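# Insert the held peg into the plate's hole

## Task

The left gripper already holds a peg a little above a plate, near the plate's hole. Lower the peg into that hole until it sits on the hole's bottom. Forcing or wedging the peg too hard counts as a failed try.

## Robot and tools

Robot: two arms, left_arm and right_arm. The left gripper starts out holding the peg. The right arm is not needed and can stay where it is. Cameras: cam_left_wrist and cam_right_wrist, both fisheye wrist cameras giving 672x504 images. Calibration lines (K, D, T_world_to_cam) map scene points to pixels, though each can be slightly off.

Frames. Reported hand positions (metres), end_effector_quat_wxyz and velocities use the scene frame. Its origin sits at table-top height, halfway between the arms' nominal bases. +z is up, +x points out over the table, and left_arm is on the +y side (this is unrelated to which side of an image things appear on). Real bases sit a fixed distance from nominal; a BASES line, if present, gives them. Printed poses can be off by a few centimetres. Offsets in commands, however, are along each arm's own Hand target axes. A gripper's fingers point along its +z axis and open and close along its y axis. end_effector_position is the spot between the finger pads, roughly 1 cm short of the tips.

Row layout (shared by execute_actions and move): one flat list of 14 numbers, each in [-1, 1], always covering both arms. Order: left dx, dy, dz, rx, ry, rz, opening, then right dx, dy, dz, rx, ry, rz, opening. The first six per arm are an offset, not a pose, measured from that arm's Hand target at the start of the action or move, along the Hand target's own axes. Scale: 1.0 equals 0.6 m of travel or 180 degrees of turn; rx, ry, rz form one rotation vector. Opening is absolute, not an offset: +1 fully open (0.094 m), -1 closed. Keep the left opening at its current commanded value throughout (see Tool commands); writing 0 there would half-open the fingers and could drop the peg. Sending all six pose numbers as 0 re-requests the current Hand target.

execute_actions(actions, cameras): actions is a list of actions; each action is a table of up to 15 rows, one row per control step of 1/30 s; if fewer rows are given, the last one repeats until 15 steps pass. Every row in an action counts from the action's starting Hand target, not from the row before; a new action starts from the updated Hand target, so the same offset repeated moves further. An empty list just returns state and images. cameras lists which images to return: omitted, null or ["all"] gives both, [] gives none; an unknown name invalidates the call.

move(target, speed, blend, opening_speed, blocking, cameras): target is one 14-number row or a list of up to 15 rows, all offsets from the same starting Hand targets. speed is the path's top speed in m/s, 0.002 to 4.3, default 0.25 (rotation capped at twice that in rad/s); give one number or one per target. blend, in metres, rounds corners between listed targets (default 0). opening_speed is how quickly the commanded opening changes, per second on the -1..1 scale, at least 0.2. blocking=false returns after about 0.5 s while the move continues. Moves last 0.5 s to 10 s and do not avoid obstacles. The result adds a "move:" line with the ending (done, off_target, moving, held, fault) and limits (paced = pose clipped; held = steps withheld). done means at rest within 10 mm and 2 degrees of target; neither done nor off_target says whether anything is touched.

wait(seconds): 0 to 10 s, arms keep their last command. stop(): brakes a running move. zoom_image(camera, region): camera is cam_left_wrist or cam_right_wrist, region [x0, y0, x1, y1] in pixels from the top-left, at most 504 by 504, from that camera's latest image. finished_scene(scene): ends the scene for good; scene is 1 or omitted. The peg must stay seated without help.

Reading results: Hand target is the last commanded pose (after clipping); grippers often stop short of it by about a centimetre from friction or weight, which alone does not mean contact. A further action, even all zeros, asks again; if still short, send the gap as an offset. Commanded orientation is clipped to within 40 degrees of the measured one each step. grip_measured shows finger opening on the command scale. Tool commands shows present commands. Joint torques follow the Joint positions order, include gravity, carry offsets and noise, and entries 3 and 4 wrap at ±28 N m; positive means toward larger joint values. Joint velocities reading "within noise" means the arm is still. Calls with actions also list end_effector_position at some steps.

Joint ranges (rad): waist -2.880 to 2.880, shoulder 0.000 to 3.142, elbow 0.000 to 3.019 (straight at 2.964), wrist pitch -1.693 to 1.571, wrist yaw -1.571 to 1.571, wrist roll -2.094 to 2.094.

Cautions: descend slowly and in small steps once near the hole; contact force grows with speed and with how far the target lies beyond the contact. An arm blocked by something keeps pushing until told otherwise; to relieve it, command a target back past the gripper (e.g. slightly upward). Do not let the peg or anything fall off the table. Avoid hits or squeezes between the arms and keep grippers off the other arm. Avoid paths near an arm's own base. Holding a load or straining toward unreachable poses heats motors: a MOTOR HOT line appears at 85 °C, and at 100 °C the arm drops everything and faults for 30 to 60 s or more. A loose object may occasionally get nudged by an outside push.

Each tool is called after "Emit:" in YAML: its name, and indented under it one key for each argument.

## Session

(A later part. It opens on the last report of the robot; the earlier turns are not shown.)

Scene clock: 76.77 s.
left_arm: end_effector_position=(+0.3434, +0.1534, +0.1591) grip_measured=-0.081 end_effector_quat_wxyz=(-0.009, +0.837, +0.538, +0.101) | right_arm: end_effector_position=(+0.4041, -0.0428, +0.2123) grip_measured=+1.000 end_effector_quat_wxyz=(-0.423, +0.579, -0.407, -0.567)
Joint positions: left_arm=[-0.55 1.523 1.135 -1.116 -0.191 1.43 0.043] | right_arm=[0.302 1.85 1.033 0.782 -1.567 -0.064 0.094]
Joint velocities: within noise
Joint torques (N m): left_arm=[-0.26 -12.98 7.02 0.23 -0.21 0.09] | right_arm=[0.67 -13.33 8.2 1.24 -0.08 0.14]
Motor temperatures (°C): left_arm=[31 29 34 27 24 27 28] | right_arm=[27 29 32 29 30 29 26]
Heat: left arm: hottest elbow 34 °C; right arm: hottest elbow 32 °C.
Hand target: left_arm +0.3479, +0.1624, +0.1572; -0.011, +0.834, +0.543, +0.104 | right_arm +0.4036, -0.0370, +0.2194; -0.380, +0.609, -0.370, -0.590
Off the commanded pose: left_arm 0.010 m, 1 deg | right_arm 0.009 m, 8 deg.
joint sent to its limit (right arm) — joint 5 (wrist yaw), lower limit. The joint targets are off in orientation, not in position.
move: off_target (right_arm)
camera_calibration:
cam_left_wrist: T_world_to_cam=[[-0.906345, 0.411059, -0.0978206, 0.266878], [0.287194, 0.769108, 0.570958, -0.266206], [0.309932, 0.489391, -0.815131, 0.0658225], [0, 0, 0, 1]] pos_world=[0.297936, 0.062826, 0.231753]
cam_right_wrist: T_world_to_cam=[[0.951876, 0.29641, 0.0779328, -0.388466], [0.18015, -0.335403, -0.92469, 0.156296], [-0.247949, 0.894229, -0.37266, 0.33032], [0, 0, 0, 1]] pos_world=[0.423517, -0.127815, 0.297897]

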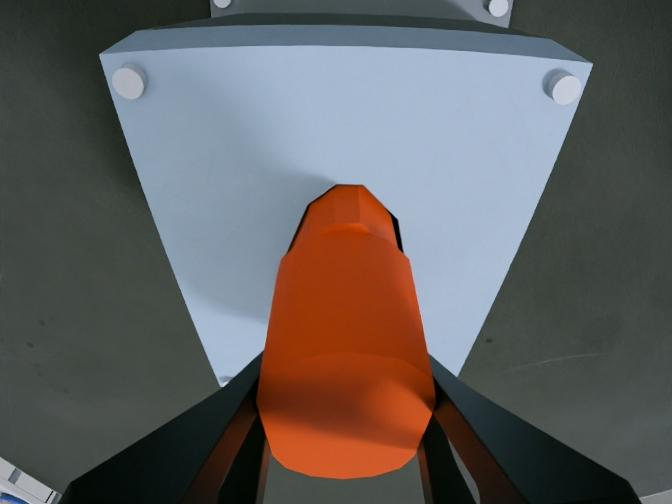

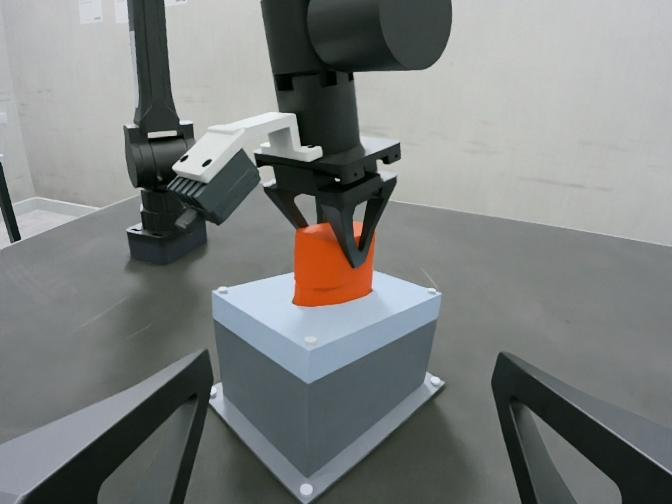

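Emit:
move:
  target: [-0.0048,-0.0003,0.001,0,0.0111,0,-1,0,0,0,0,0,0,1]
  speed: 0.03

Emit:
zoom_image:
  camera: "cam_left_wrist"
  region: [270, 130, 410, 270]

Emit:
zoom_image:
  camera: "cam_right_wrist"
  region: [280, 230, 390, 330]

Scene clock: 78.00 s.
left_arm: end_effector_position=(+0.3433, +0.1530, +0.1588) grip_measured=-0.081 end_effector_quat_wxyz=(-0.014, +0.838, +0.535, +0.108) | right_arm: end_effector_position=(+0.4041, -0.0428, +0.2123) grip_measured=+1.000 end_effector_quat_wxyz=(-0.423, +0.579, -0.407, -0.567)
Joint positions: left_arm=[-0.558 1.526 1.135 -1.116 -0.209 1.429 0.043] | right_arm=[0.302 1.85 1.033 0.782 -1.567 -0.064 0.094]
Joint velocities: within noise
Joint torques (N m): left_arm=[-1.14 -12.57 7.15 0.09 -0.93 -0.11] | right_arm=[0.79 -13.39 8.2 1.25 -0.08 0.14]
Motor temperatures (°C): left_arm=[31 29 34 27 24 27 28] | right_arm=[27 29 32 29 30 29 26]
Heat: left arm: hottest elbow 34 °C; right arm: hottest elbow 32 °C.
Hand target: left_arm +0.3467, +0.1600, +0.1560; -0.021, +0.832, +0.542, +0.118 | right_arm +0.4036, -0.0370, +0.2194; -0.380, +0.609, -0.370, -0.590
Off the commanded pose: left_arm 0.008 m, 2 deg | right_arm 0.009 m, 8 deg.
joint sent to its limit (right arm) — joint 5 (wrist yaw), lower limit. The joint targets are off in orientation, not in position.
move: off_target (right_arm)
camera_calibration:
cam_left_wrist: T_world_to_cam=[[-0.903184, 0.417833, -0.0983581, 0.264967], [0.286965, 0.758141, 0.585553, -0.266224], [0.319233, 0.500637, -0.804645, 0.0591583], [0, 0, 0, 1]] pos_world=[0.296826, 0.0615068, 0.229552]
cam_right_wrist: T_world_to_cam=[[0.951876, 0.29641, 0.0779328, -0.388466], [0.18015, -0.335403, -0.92469, 0.156296], [-0.247949, 0.894229, -0.37266, 0.33032], [0, 0, 0, 1]] pos_world=[0.423517, -0.127815, 0.297897]

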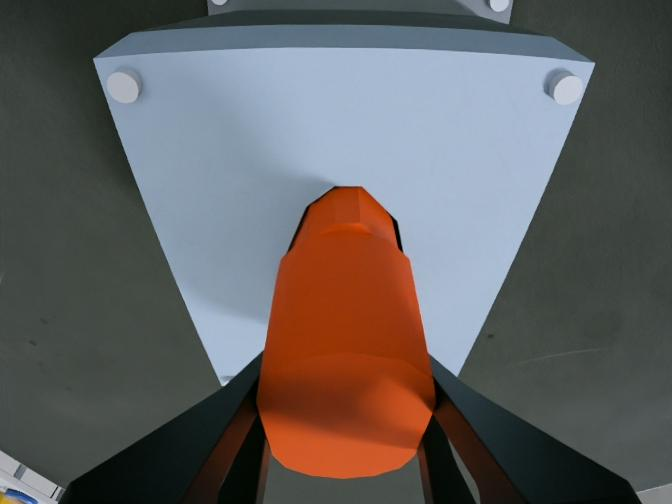

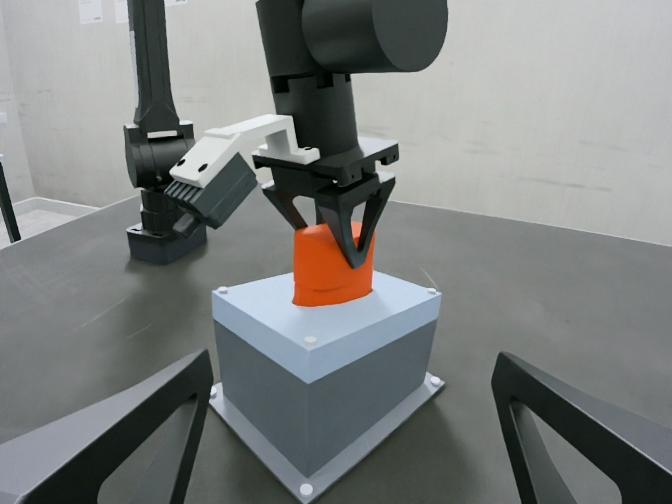

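Scaled by 3.600 from the camera's 672x504 image, which has a finer 960x720 frame.

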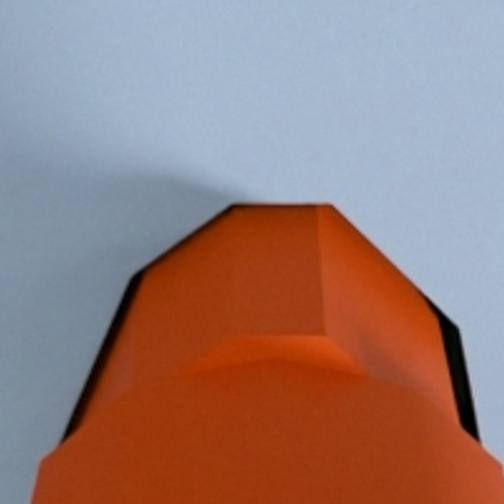

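Scaled by 4.582 from the camera's 672x504 image, which has a finer 960x720 frame.

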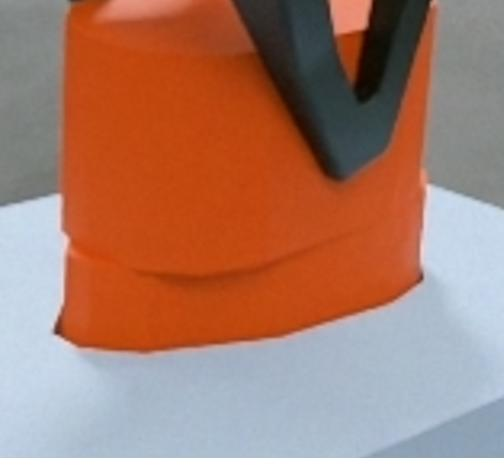

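Emit:
move:
  target: [-0.001,-0.0003,0.005,0,0,0,-1,0,0,0,0,0,0,1]
  speed: 0.03

Emit:
zoom_image:
  camera: "cam_left_wrist"
  region: [270, 130, 410, 270]

Emit:
zoom_image:
  camera: "cam_right_wrist"
  region: [280, 230, 390, 330]

Scene clock: 78.87 s.
left_arm: end_effector_position=(+0.3432, +0.1529, +0.1585) grip_measured=-0.081 end_effector_quat_wxyz=(-0.014, +0.838, +0.534, +0.109) | right_arm: end_effector_position=(+0.4041, -0.0428, +0.2123) grip_measured=+1.000 end_effector_quat_wxyz=(-0.423, +0.579, -0.407, -0.567)
Joint positions: left_arm=[-0.558 1.526 1.134 -1.116 -0.211 1.429 0.043] | right_arm=[0.302 1.85 1.033 0.782 -1.567 -0.064 0.094]
Joint velocities: within noise
Joint torques (N m): left_arm=[-1.08 -12.34 6.84 0.38 -0.88 -0.11] | right_arm=[0.91 -13.33 8.18 1.21 -0.08 0.15]
Motor temperatures (°C): left_arm=[31 29 34 27 24 27 28] | right_arm=[27 29 32 29 30 29 26]
Heat: left arm: hottest elbow 34 °C; right arm: hottest elbow 32 °C.
Hand target: left_arm +0.3468, +0.1599, +0.1529; -0.021, +0.832, +0.542, +0.118 | right_arm +0.4036, -0.0370, +0.2194; -0.380, +0.609, -0.370, -0.590
Off the commanded pose: left_arm 0.010 m, 2 deg | right_arm 0.009 m, 8 deg.
joint sent to its limit (right arm) — joint 5 (wrist yaw), lower limit. The joint targets are off in orientation, not in position.
move: off_target (right_arm)
camera_calibration:
cam_left_wrist: T_world_to_cam=[[-0.903052, 0.418228, -0.097891, 0.264528], [0.28715, 0.75731, 0.586537, -0.266056], [0.31944, 0.501564, -0.803985, 0.0587127], [0, 0, 0, 1]] pos_world=[0.296526, 0.0614055, 0.229151]
cam_right_wrist: T_world_to_cam=[[0.951876, 0.29641, 0.0779328, -0.388466], [0.18015, -0.335403, -0.92469, 0.156296], [-0.247949, 0.894229, -0.37266, 0.33032], [0, 0, 0, 1]] pos_world=[0.423517, -0.127815, 0.297897]

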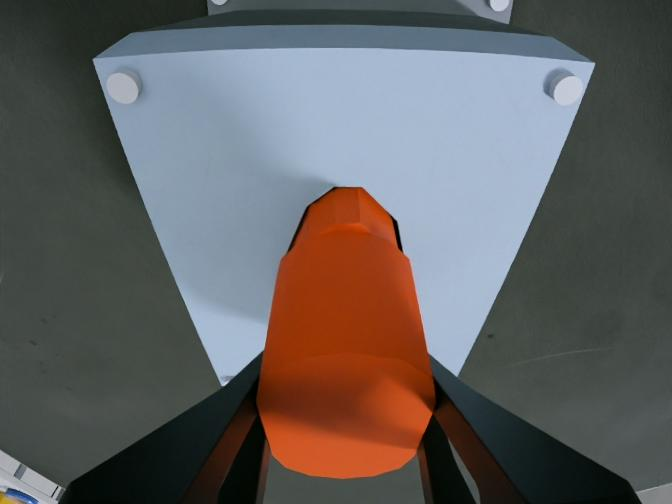

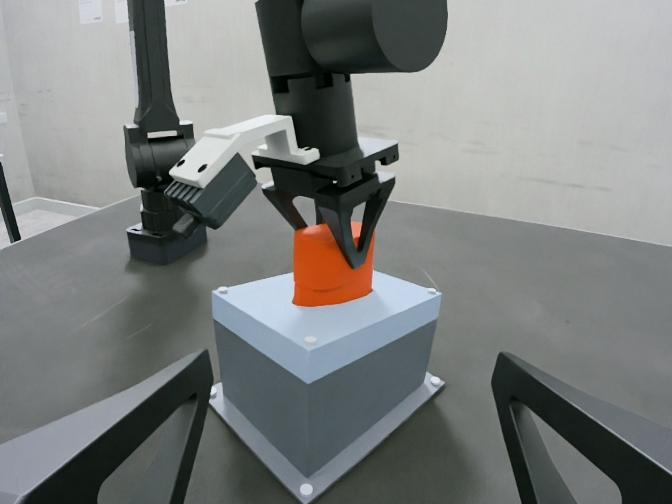

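Scaled by 3.600 from the camera's 672x504 image, which has a finer 960x720 frame.

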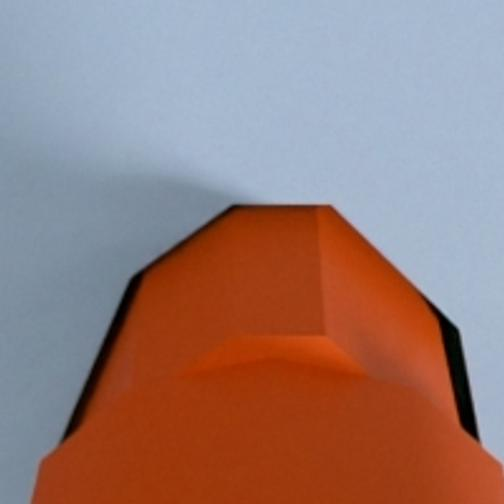

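Scaled by 4.582 from the camera's 672x504 image, which has a finer 960x720 frame.

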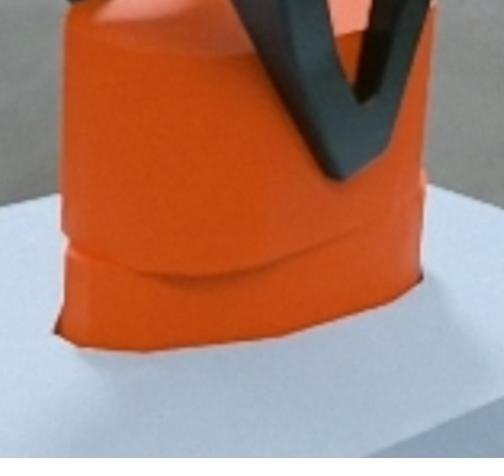

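Emit:
move:
  target: [0.003,0,0,0,-0.0083,0,-1,0,0,0,0,0,0,1]
  speed: 0.03

Emit:
zoom_image:
  camera: "cam_left_wrist"
  region: [270, 130, 410, 270]

Emit:
zoom_image:
  camera: "cam_right_wrist"
  region: [280, 230, 390, 330]

Scene clock: 80.10 s.
left_arm: end_effector_position=(+0.3432, +0.1527, +0.1569) grip_measured=-0.081 end_effector_quat_wxyz=(-0.011, +0.838, +0.536, +0.105) | right_arm: end_effector_position=(+0.4041, -0.0428, +0.2123) grip_measured=+1.000 end_effector_quat_wxyz=(-0.423, +0.579, -0.407, -0.567)
Joint positions: left_arm=[-0.555 1.526 1.131 -1.108 -0.201 1.429 0.043] | right_arm=[0.302 1.85 1.033 0.782 -1.567 -0.064 0.094]
Joint velocities: within noise
Joint torques (N m): left_arm=[-0.32 -12.75 6.95 0.27 -0.19 0.05] | right_arm=[0.85 -13.33 8.17 1.26 -0.08 0.15]
Motor temperatures (°C): left_arm=[31 29 34 27 24 27 28] | right_arm=[27 29 32 29 30 29 26]
Heat: left arm: hottest elbow 34 °C; right arm: hottest elbow 32 °C.
Hand target: left_arm +0.3476, +0.1616, +0.1533; -0.014, +0.833, +0.543, +0.107 | right_arm +0.4036, -0.0370, +0.2194; -0.380, +0.609, -0.370, -0.590
Off the commanded pose: left_arm 0.010 m, 1 deg | right_arm 0.009 m, 8 deg.
joint sent to its limit (right arm) — joint 5 (wrist yaw), lower limit. The joint targets are off in orientation, not in position.
move: off_target (right_arm)
camera_calibration:
cam_left_wrist: T_world_to_cam=[[-0.904303, 0.415041, -0.099885, 0.265809], [0.286539, 0.763579, 0.578656, -0.264432], [0.316436, 0.494659, -0.809432, 0.0603996], [0, 0, 0, 1]] pos_world=[0.297029, 0.0617157, 0.228455]
cam_right_wrist: T_world_to_cam=[[0.951876, 0.29641, 0.0779328, -0.388466], [0.18015, -0.335403, -0.92469, 0.156296], [-0.247949, 0.894229, -0.37266, 0.33032], [0, 0, 0, 1]] pos_world=[0.423517, -0.127815, 0.297897]

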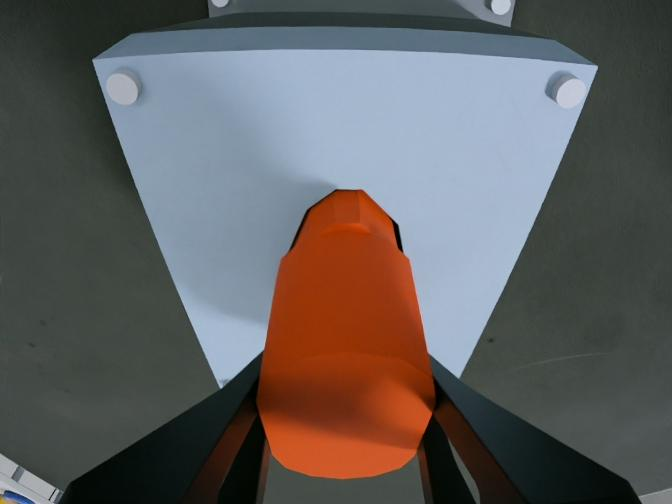

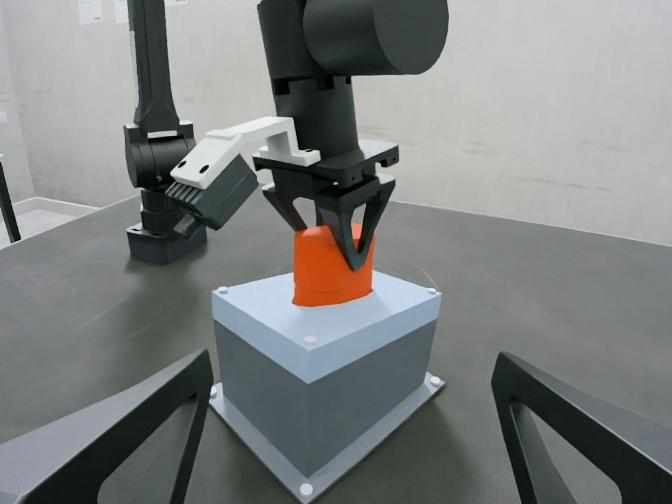

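Scaled by 3.600 from the camera's 672x504 image, which has a finer 960x720 frame.

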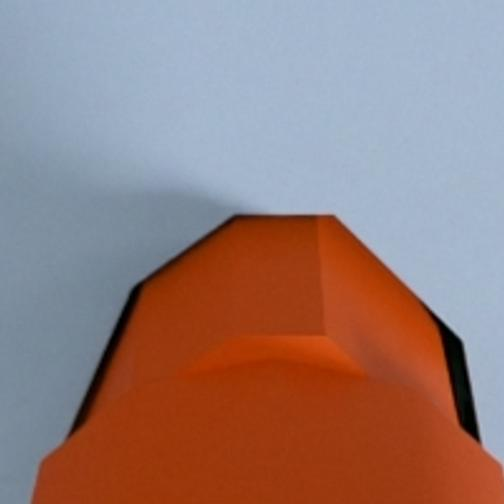

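Scaled by 4.582 from the camera's 672x504 image, which has a finer 960x720 frame.

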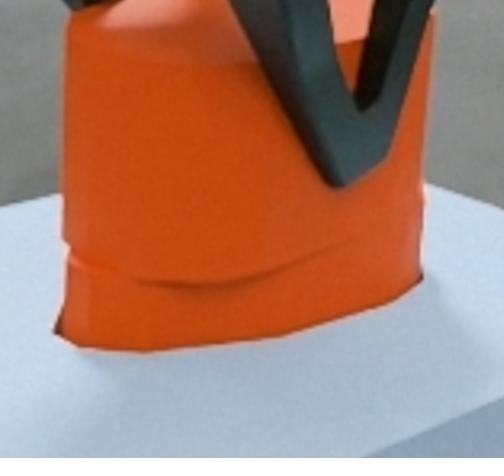

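Emit:
move:
  target: [-0.001,0,0.005,0,-0.005,0,-1,0,0,0,0,0,0,1]
  speed: 0.03

Emit:
zoom_image:
  camera: "cam_left_wrist"
  region: [270, 130, 410, 270]

Emit:
zoom_image:
  camera: "cam_right_wrist"
  region: [280, 230, 390, 330]

Scene clock: 80.93 s.
left_arm: end_effector_position=(+0.3436, +0.1532, +0.1556) grip_measured=-0.081 end_effector_quat_wxyz=(-0.007, +0.837, +0.538, +0.099) | right_arm: end_effector_position=(+0.4041, -0.0428, +0.2123) grip_measured=+1.000 end_effector_quat_wxyz=(-0.423, +0.579, -0.407, -0.567)
Joint positions: left_arm=[-0.548 1.526 1.128 -1.104 -0.186 1.433 0.043] | right_arm=[0.302 1.85 1.033 0.782 -1.567 -0.064 0.094]
Joint velocities: within noise
Joint torques (N m): left_arm=[-0.44 -12.63 6.74 0.47 -0.16 0.07] | right_arm=[0.73 -13.27 8.18 1.24 -0.08 0.14]
Motor temperatures (°C): left_arm=[31 28 34 27 24 27 28] | right_arm=[27 29 32 29 30 29 26]
Heat: left arm: hottest elbow 34 °C; right arm: hottest elbow 32 °C.
Hand target: left_arm +0.3477, +0.1615, +0.1502; -0.009, +0.834, +0.543, +0.101 | right_arm +0.4036, -0.0370, +0.2194; -0.380, +0.609, -0.370, -0.590
Off the commanded pose: left_arm 0.011 m, 1 deg | right_arm 0.009 m, 8 deg.
joint sent to its limit (right arm) — joint 5 (wrist yaw), lower limit. The joint targets are off in orientation, not in position.
move: off_target (left_arm, right_arm)
camera_calibration:
cam_left_wrist: T_world_to_cam=[[-0.905835, 0.411867, -0.099141, 0.266691], [0.288918, 0.771783, 0.56646, -0.264333], [0.309821, 0.484476, -0.818104, 0.064272], [0, 0, 0, 1]] pos_world=[0.298036, 0.0630282, 0.228755]
cam_right_wrist: T_world_to_cam=[[0.951876, 0.29641, 0.0779328, -0.388466], [0.18015, -0.335403, -0.92469, 0.156296], [-0.247949, 0.894229, -0.37266, 0.33032], [0, 0, 0, 1]] pos_world=[0.423517, -0.127815, 0.297897]

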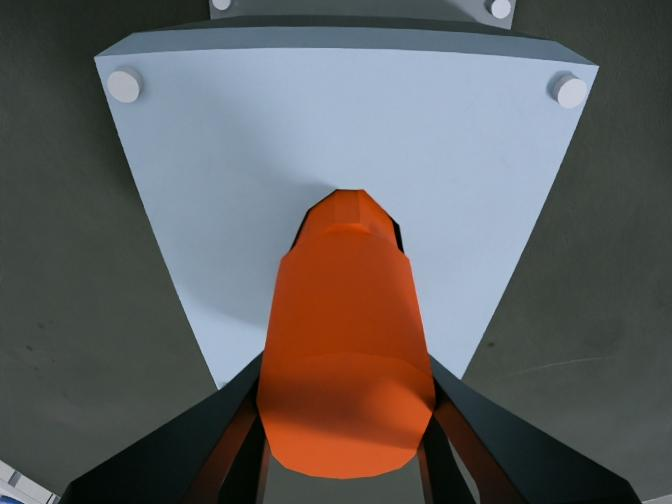

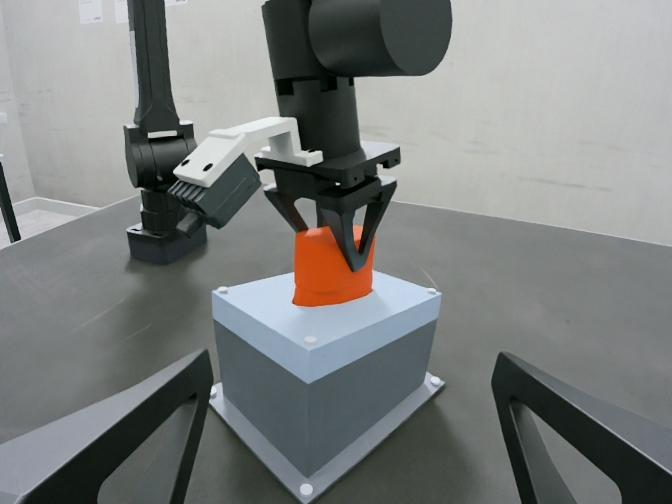

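Scaled by 3.600 from the camera's 672x504 image, which has a finer 960x720 frame.

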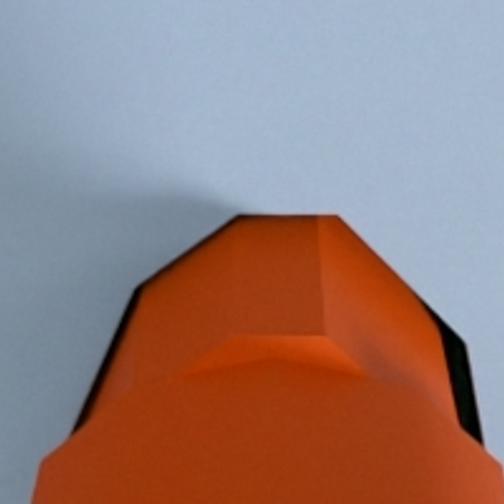

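Scaled by 4.582 from the camera's 672x504 image, which has a finer 960x720 frame.

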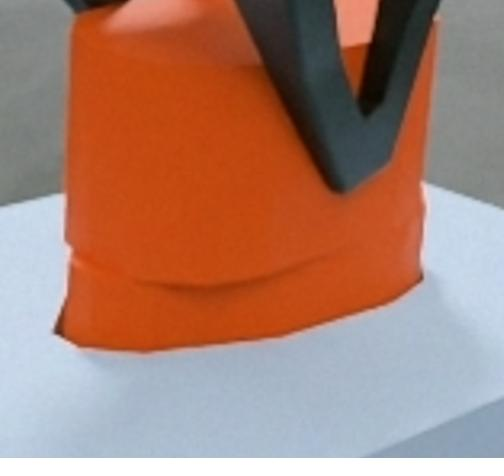

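Emit:
move:
  target: [-0.001,0,0.005,0,0.003,0,-1,0,0,0,0,0,0,1]
  speed: 0.03

Emit:
zoom_image:
  camera: "cam_left_wrist"
  region: [270, 130, 410, 270]

Emit:
zoom_image:
  camera: "cam_right_wrist"
  region: [280, 230, 390, 330]

Scene clock: 82.07 s.
left_arm: end_effector_position=(+0.3436, +0.1533, +0.1554) grip_measured=-0.081 end_effector_quat_wxyz=(-0.007, +0.837, +0.538, +0.099) | right_arm: end_effector_position=(+0.4041, -0.0428, +0.2123) grip_measured=+1.000 end_effector_quat_wxyz=(-0.423, +0.579, -0.407, -0.567)
Joint positions: left_arm=[-0.548 1.526 1.128 -1.103 -0.187 1.433 0.043] | right_arm=[0.302 1.85 1.033 0.782 -1.567 -0.064 0.094]
Joint velocities: within noise
Joint torques (N m): left_arm=[-0.62 -12.22 6.54 0.66 -0.49 0.03] | right_arm=[0.79 -13.27 8.16 1.21 -0.09 0.14]
Motor temperatures (°C): left_arm=[31 28 34 27 24 27 28] | right_arm=[27 29 32 29 30 29 26]
Heat: left arm: hottest elbow 34 °C; right arm: hottest elbow 32 °C.
Hand target: left_arm +0.3480, +0.1612, +0.1472; -0.012, +0.833, +0.542, +0.104 | right_arm +0.4036, -0.0370, +0.2194; -0.380, +0.609, -0.370, -0.590
Off the commanded pose: left_arm 0.012 m, 1 deg | right_arm 0.009 m, 8 deg.
joint sent to its limit (right arm) — joint 5 (wrist yaw), lower limit. The joint targets are off in orientation, not in position.
move: off_target (left_arm, right_arm)
camera_calibration:
cam_left_wrist: T_world_to_cam=[[-0.905795, 0.411829, -0.0996654, 0.26673], [0.288414, 0.771569, 0.567008, -0.264201], [0.310409, 0.484848, -0.81766, 0.0636789], [0, 0, 0, 1]] pos_world=[0.298035, 0.063128, 0.228456]
cam_right_wrist: T_world_to_cam=[[0.951876, 0.29641, 0.0779328, -0.388466], [0.18015, -0.335403, -0.92469, 0.156296], [-0.247949, 0.894229, -0.37266, 0.33032], [0, 0, 0, 1]] pos_world=[0.423517, -0.127815, 0.297897]

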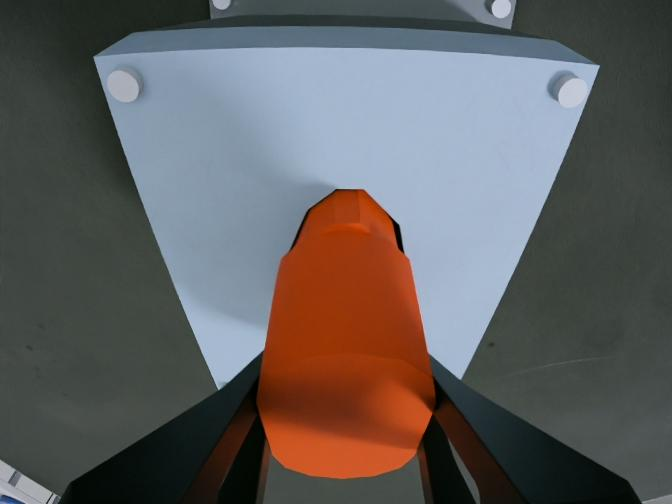

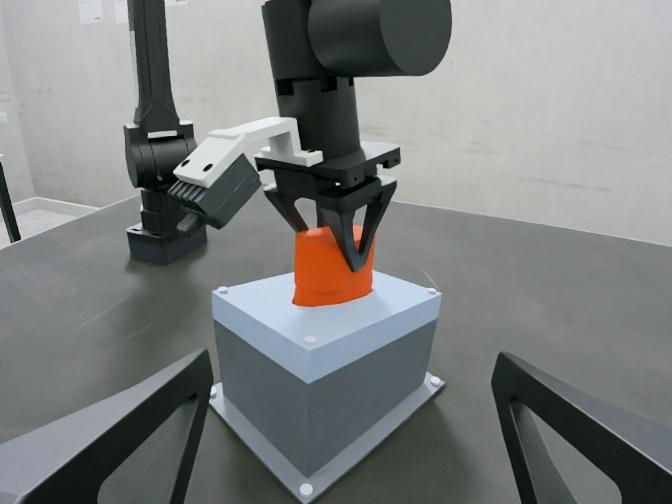

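Scaled by 3.600 from the camera's 672x504 image, which has a finer 960x720 frame.

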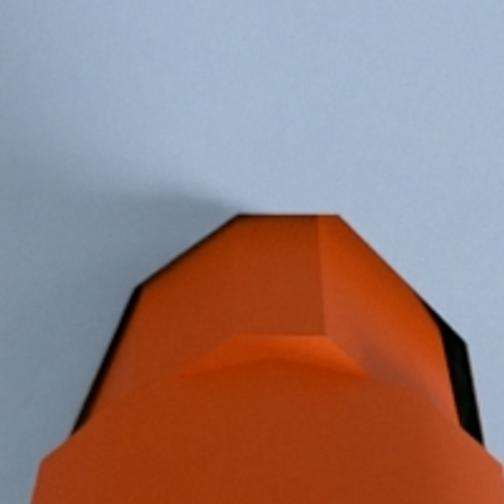

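Scaled by 4.582 from the camera's 672x504 image, which has a finer 960x720 frame.

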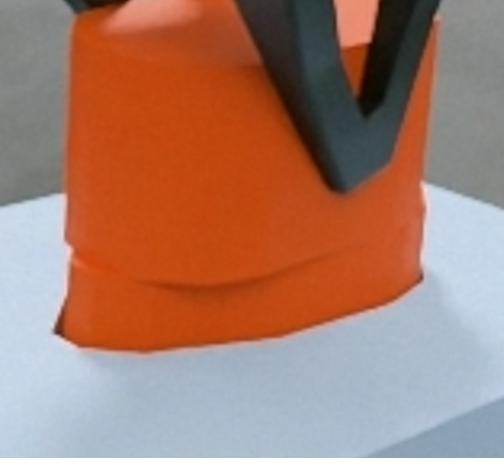

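Emit:
move:
  target: [0,0,0,0,-0.009,0,-1,0,0,0,0,0,0,1]
  speed: 0.03

Emit:
zoom_image:
  camera: "cam_left_wrist"
  region: [270, 130, 410, 270]

Emit:
zoom_image:
  camera: "cam_right_wrist"
  region: [280, 230, 390, 330]

Scene clock: 83.07 s.
left_arm: end_effector_position=(+0.3440, +0.1539, +0.1546) grip_measured=-0.081 end_effector_quat_wxyz=(-0.004, +0.838, +0.538, +0.091) | right_arm: end_effector_position=(+0.4041, -0.0428, +0.2123) grip_measured=+1.000 end_effector_quat_wxyz=(-0.423, +0.579, -0.407, -0.567)
Joint positions: left_arm=[-0.54 1.526 1.127 -1.1 -0.169 1.442 0.043] | right_arm=[0.302 1.85 1.033 0.782 -1.567 -0.064 0.094]
Joint velocities: within noise
Joint torques (N m): left_arm=[-0.62 -12.45 6.48 0.73 -0.06 0.06] | right_arm=[0.85 -13.39 8.16 1.24 -0.07 0.14]
Motor temperatures (°C): left_arm=[31 28 34 27 24 27 28] | right_arm=[27 29 32 29 30 29 26]
Heat: left arm: hottest elbow 34 °C; right arm: hottest elbow 32 °C.
Hand target: left_arm +0.3480, +0.1612, +0.1472; -0.004, +0.835, +0.543, +0.093 | right_arm +0.4036, -0.0370, +0.2194; -0.380, +0.609, -0.370, -0.590
Off the commanded pose: left_arm 0.011 m, 1 deg | right_arm 0.009 m, 8 deg.
joint sent to its limit (right arm) — joint 5 (wrist yaw), lower limit. The joint targets are off in orientation, not in position.
move: off_target (left_arm, right_arm)
camera_calibration:
cam_left_wrist: T_world_to_cam=[[-0.906103, 0.411748, -0.0971675, 0.266551], [0.294808, 0.779267, 0.55302, -0.265522], [0.303424, 0.472447, -0.827483, 0.068418], [0, 0, 0, 1]] pos_world=[0.299041, 0.0648371, 0.229354]
cam_right_wrist: T_world_to_cam=[[0.951876, 0.29641, 0.0779328, -0.388466], [0.18015, -0.335403, -0.92469, 0.156296], [-0.247949, 0.894229, -0.37266, 0.33032], [0, 0, 0, 1]] pos_world=[0.423517, -0.127815, 0.297897]

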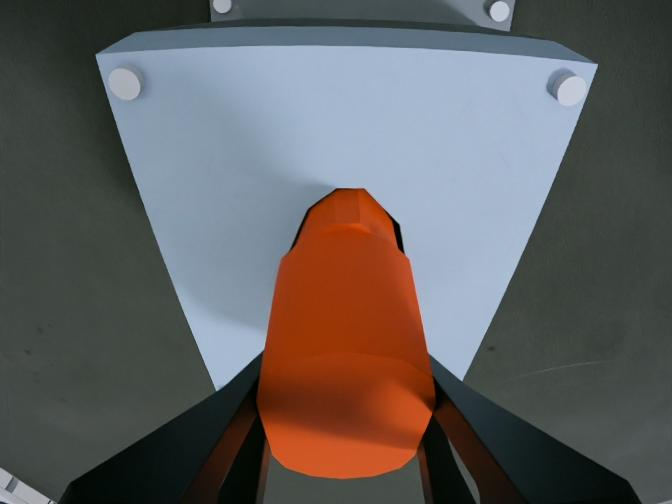

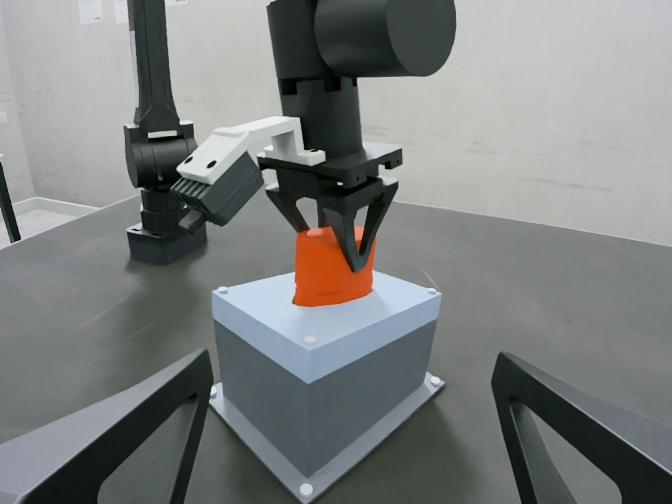

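Scaled by 3.600 from the camera's 672x504 image, which has a finer 960x720 frame.

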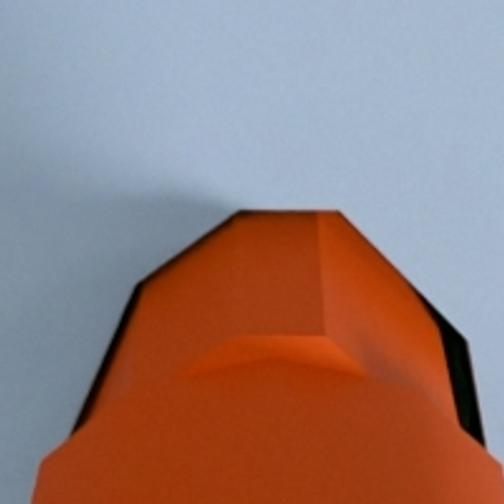

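Scaled by 4.582 from the camera's 672x504 image, which has a finer 960x720 frame.

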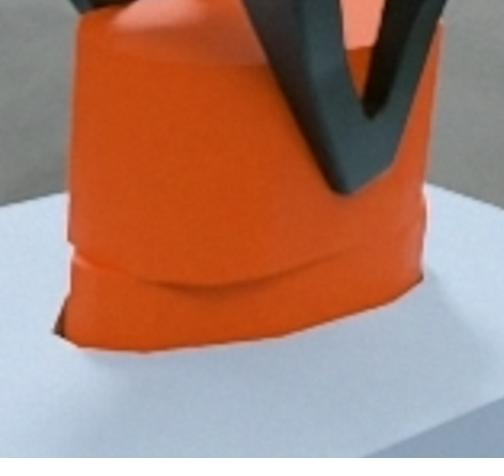

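Emit:
move:
  target: [-0.0125,-0.0012,-0.0055,0,0.01,0,-1,0,0,0,0,0,0,1]
  speed: 0.03

Emit:
zoom_image:
  camera: "cam_left_wrist"
  region: [270, 130, 410, 270]

Emit:
zoom_image:
  camera: "cam_right_wrist"
  region: [280, 230, 390, 330]

Scene clock: 85.07 s.
left_arm: end_effector_position=(+0.3439, +0.1533, +0.1552) grip_measured=-0.081 end_effector_quat_wxyz=(-0.008, +0.839, +0.535, +0.101) | right_arm: end_effector_position=(+0.4041, -0.0428, +0.2123) grip_measured=+1.000 end_effector_quat_wxyz=(-0.423, +0.579, -0.407, -0.567)
Joint positions: left_arm=[-0.549 1.526 1.127 -1.1 -0.191 1.437 0.043] | right_arm=[0.302 1.85 1.033 0.782 -1.567 -0.064 0.094]
Joint velocities: within noise
Joint torques (N m): left_arm=[-1.9 -12.16 6.94 0.25 -0.51 -0.22] | right_arm=[0.91 -13.33 8.18 1.26 -0.08 0.14]
Motor temperatures (°C): left_arm=[31 28 34 27 24 27 28] | right_arm=[27 29 32 29 30 29 26]
Heat: left arm: hottest elbow 34 °C; right arm: hottest elbow 32 °C.
Hand target: left_arm +0.3439, +0.1544, +0.1492; -0.013, +0.833, +0.542, +0.106 | right_arm +0.4036, -0.0370, +0.2194; -0.380, +0.609, -0.370, -0.590
Off the commanded pose: left_arm 0.006 m, 1 deg | right_arm 0.009 m, 8 deg.
joint sent to its limit (right arm) — joint 5 (wrist yaw), lower limit. The joint targets are off in orientation, not in position.
move: off_target (right_arm)
camera_calibration:
cam_left_wrist: T_world_to_cam=[[-0.903453, 0.416647, -0.100887, 0.265684], [0.290688, 0.768384, 0.570163, -0.265019], [0.315077, 0.485789, -0.815313, 0.0613861], [0, 0, 0, 1]] pos_world=[0.29773, 0.0631196, 0.227957]
cam_right_wrist: T_world_to_cam=[[0.951876, 0.29641, 0.0779328, -0.388466], [0.18015, -0.335403, -0.92469, 0.156296], [-0.247949, 0.894229, -0.37266, 0.33032], [0, 0, 0, 1]] pos_world=[0.423517, -0.127815, 0.297897]

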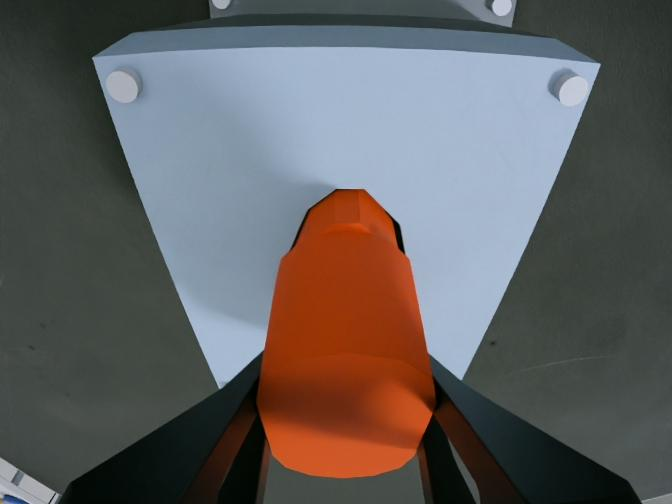

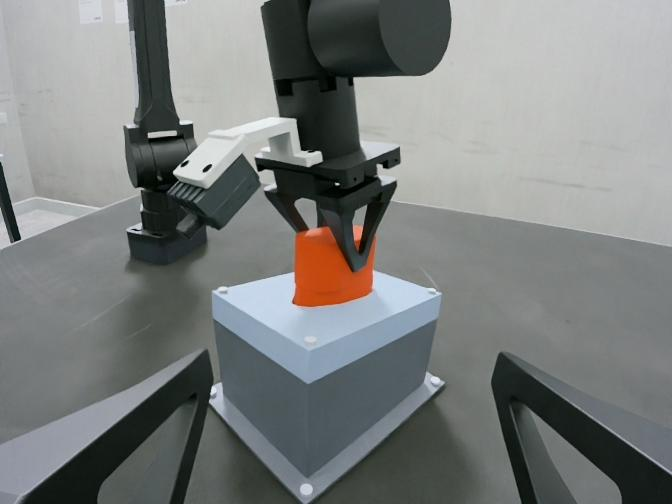

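Scaled by 3.600 from the camera's 672x504 image, which has a finer 960x720 frame.

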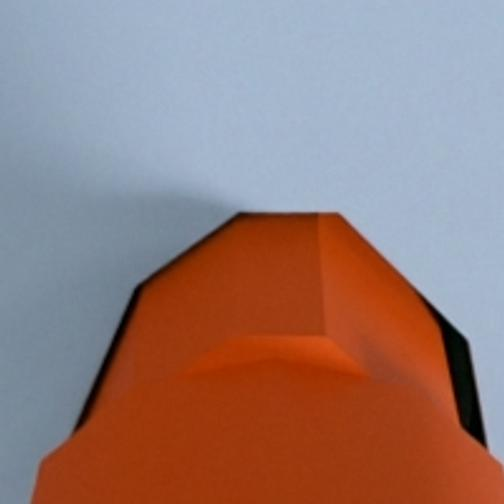

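Scaled by 4.582 from the camera's 672x504 image, which has a finer 960x720 frame.

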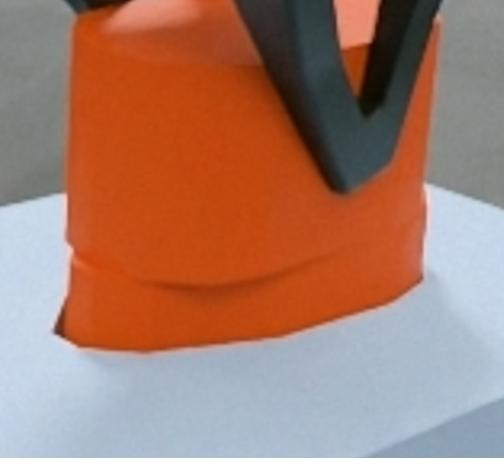

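Emit:
move:
  target: [-0.0075,-0.0012,-0.0047,0,0,0,-1,0,0,0,0,0,0,1]
  speed: 0.03

Emit:
zoom_image:
  camera: "cam_left_wrist"
  region: [270, 130, 410, 270]

Emit:
zoom_image:
  camera: "cam_right_wrist"
  region: [280, 230, 390, 330]

Scene clock: 86.00 s.
left_arm: end_effector_position=(+0.3434, +0.1528, +0.1555) grip_measured=-0.081 end_effector_quat_wxyz=(-0.009, +0.837, +0.537, +0.105) | right_arm: end_effector_position=(+0.4041, -0.0428, +0.2123) grip_measured=+1.000 end_effector_quat_wxyz=(-0.423, +0.579, -0.407, -0.567)
Joint positions: left_arm=[-0.554 1.526 1.127 -1.101 -0.199 1.429 0.043] | right_arm=[0.302 1.85 1.033 0.782 -1.567 -0.064 0.094]
Joint velocities: within noise
Joint torques (N m): left_arm=[-2.43 -12.28 7.17 0.05 -0.22 -0.27] | right_arm=[0.91 -13.45 8.18 1.21 -0.08 0.14]
Motor temperatures (°C): left_arm=[31 28 34 27 24 27 28] | right_arm=[27 29 32 29 30 29 26]
Heat: left arm: hottest elbow 34 °C; right arm: hottest elbow 32 °C.
Hand target: left_arm +0.3411, +0.1503, +0.1510; -0.013, +0.833, +0.542, +0.106 | right_arm +0.4036, -0.0370, +0.2194; -0.380, +0.609, -0.370, -0.590
Off the commanded pose: left_arm 0.006 m, 1 deg | right_arm 0.009 m, 8 deg.
joint sent to its limit (right arm) — joint 5 (wrist yaw), lower limit. The joint targets are off in orientation, not in position.
move: off_target (right_arm)
camera_calibration:
cam_left_wrist: T_world_to_cam=[[-0.904867, 0.413159, -0.102546, 0.266744], [0.284612, 0.766297, 0.576007, -0.263168], [0.316564, 0.492024, -0.810987, 0.0598268], [0, 0, 0, 1]] pos_world=[0.297329, 0.0620206, 0.227459]
cam_right_wrist: T_world_to_cam=[[0.951876, 0.29641, 0.0779328, -0.388466], [0.18015, -0.335403, -0.92469, 0.156296], [-0.247949, 0.894229, -0.37266, 0.33032], [0, 0, 0, 1]] pos_world=[0.423517, -0.127815, 0.297897]

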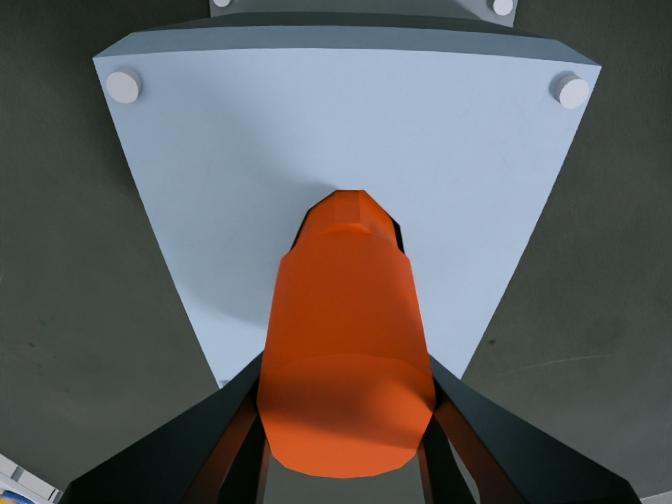

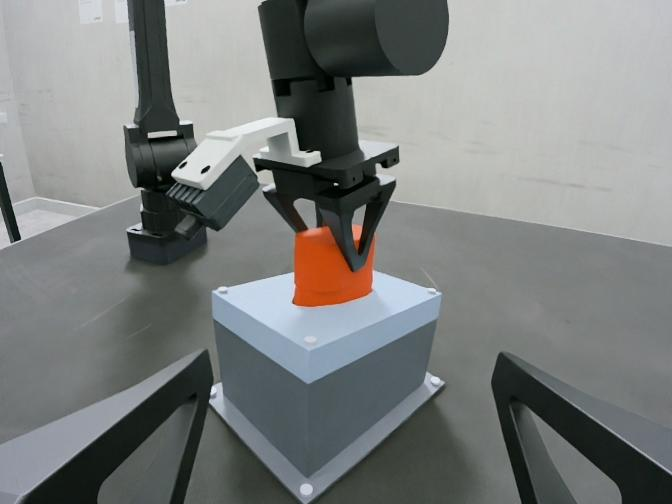

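Scaled by 3.600 from the camera's 672x504 image, which has a finer 960x720 frame.

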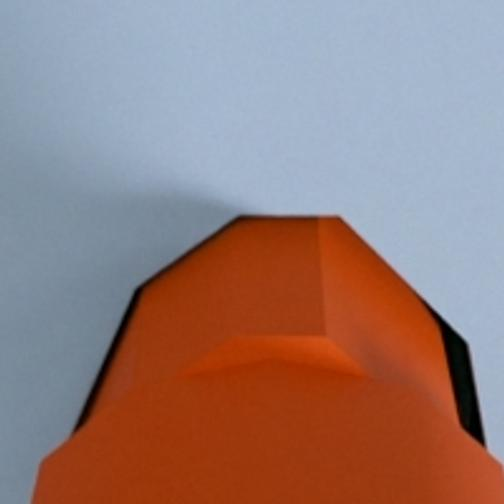

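Scaled by 4.582 from the camera's 672x504 image, which has a finer 960x720 frame.

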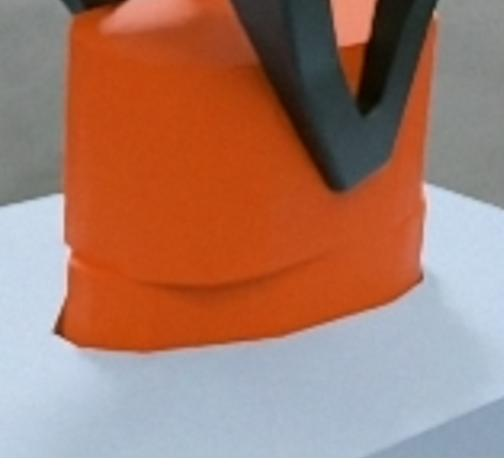

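Emit:
move:
  target: [-0.006,-0.004,0.005,0,0.002,0,-1,0,0,0,0,0,0,1]
  speed: 0.03

Emit:
zoom_image:
  camera: "cam_left_wrist"
  region: [270, 130, 410, 270]

Emit:
zoom_image:
  camera: "cam_right_wrist"
  region: [280, 230, 390, 330]

Scene clock: 87.60 s.
left_arm: end_effector_position=(+0.3426, +0.1510, +0.1559) grip_measured=-0.081 end_effector_quat_wxyz=(-0.010, +0.837, +0.536, +0.109) | right_arm: end_effector_position=(+0.4041, -0.0428, +0.2123) grip_measured=+1.000 end_effector_quat_wxyz=(-0.423, +0.579, -0.407, -0.567)
Joint positions: left_arm=[-0.561 1.526 1.127 -1.101 -0.207 1.423 0.043] | right_arm=[0.302 1.85 1.033 0.782 -1.567 -0.064 0.094]
Joint velocities: within noise
Joint torques (N m): left_arm=[-2.73 -12.16 6.5 0.32 -0.17 -0.3] | right_arm=[0.79 -13.22 8.2 1.25 -0.08 0.15]
Motor temperatures (°C): left_arm=[31 28 34 27 24 26 28] | right_arm=[27 29 32 29 29 29 26]
Heat: left arm: hottest elbow 34 °C; right arm: hottest elbow 32 °C.
Hand target: left_arm +0.3380, +0.1484, +0.1472; -0.014, +0.833, +0.542, +0.109 | right_arm +0.4036, -0.0370, +0.2194; -0.380, +0.609, -0.370, -0.590
Off the commanded pose: left_arm 0.010 m, 1 deg | right_arm 0.009 m, 8 deg.
joint sent to its limit (right arm) — joint 5 (wrist yaw), lower limit. The joint targets are off in orientation, not in position.
move: off_target (right_arm)
camera_calibration:
cam_left_wrist: T_world_to_cam=[[-0.903715, 0.414995, -0.105248, 0.266465], [0.282378, 0.76254, 0.582061, -0.261414], [0.321809, 0.496298, -0.806305, 0.0581145], [0, 0, 0, 1]] pos_world=[0.295924, 0.0599146, 0.227062]
cam_right_wrist: T_world_to_cam=[[0.951876, 0.29641, 0.0779328, -0.388466], [0.18015, -0.335403, -0.92469, 0.156296], [-0.247949, 0.894229, -0.37266, 0.33032], [0, 0, 0, 1]] pos_world=[0.423517, -0.127815, 0.297897]

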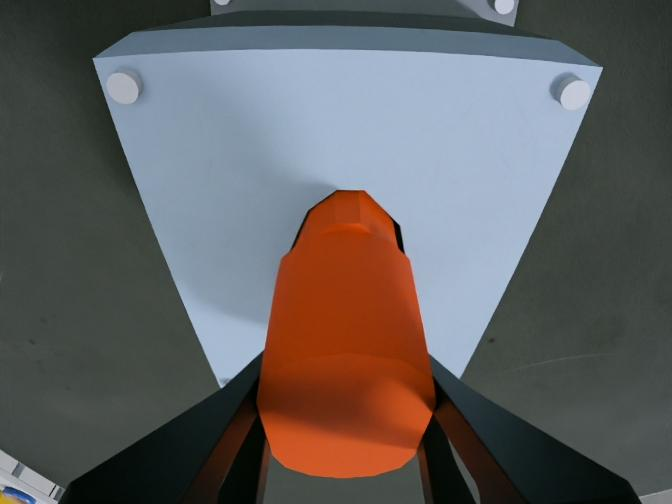

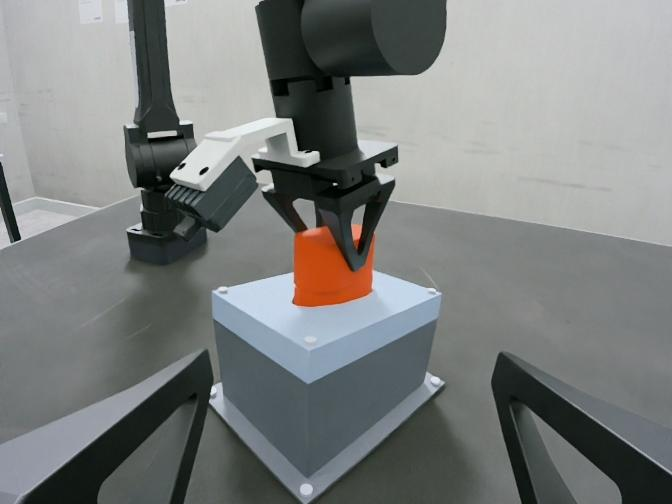

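Scaled by 3.600 from the camera's 672x504 image, which has a finer 960x720 frame.

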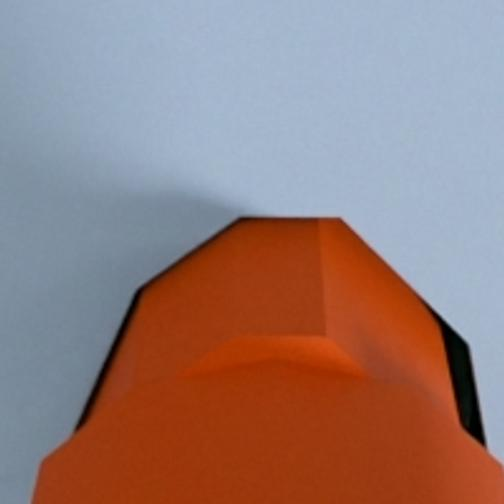

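Scaled by 4.582 from the camera's 672x504 image, which has a finer 960x720 frame.

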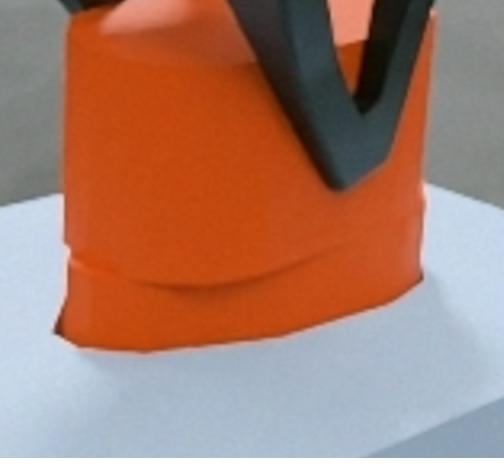

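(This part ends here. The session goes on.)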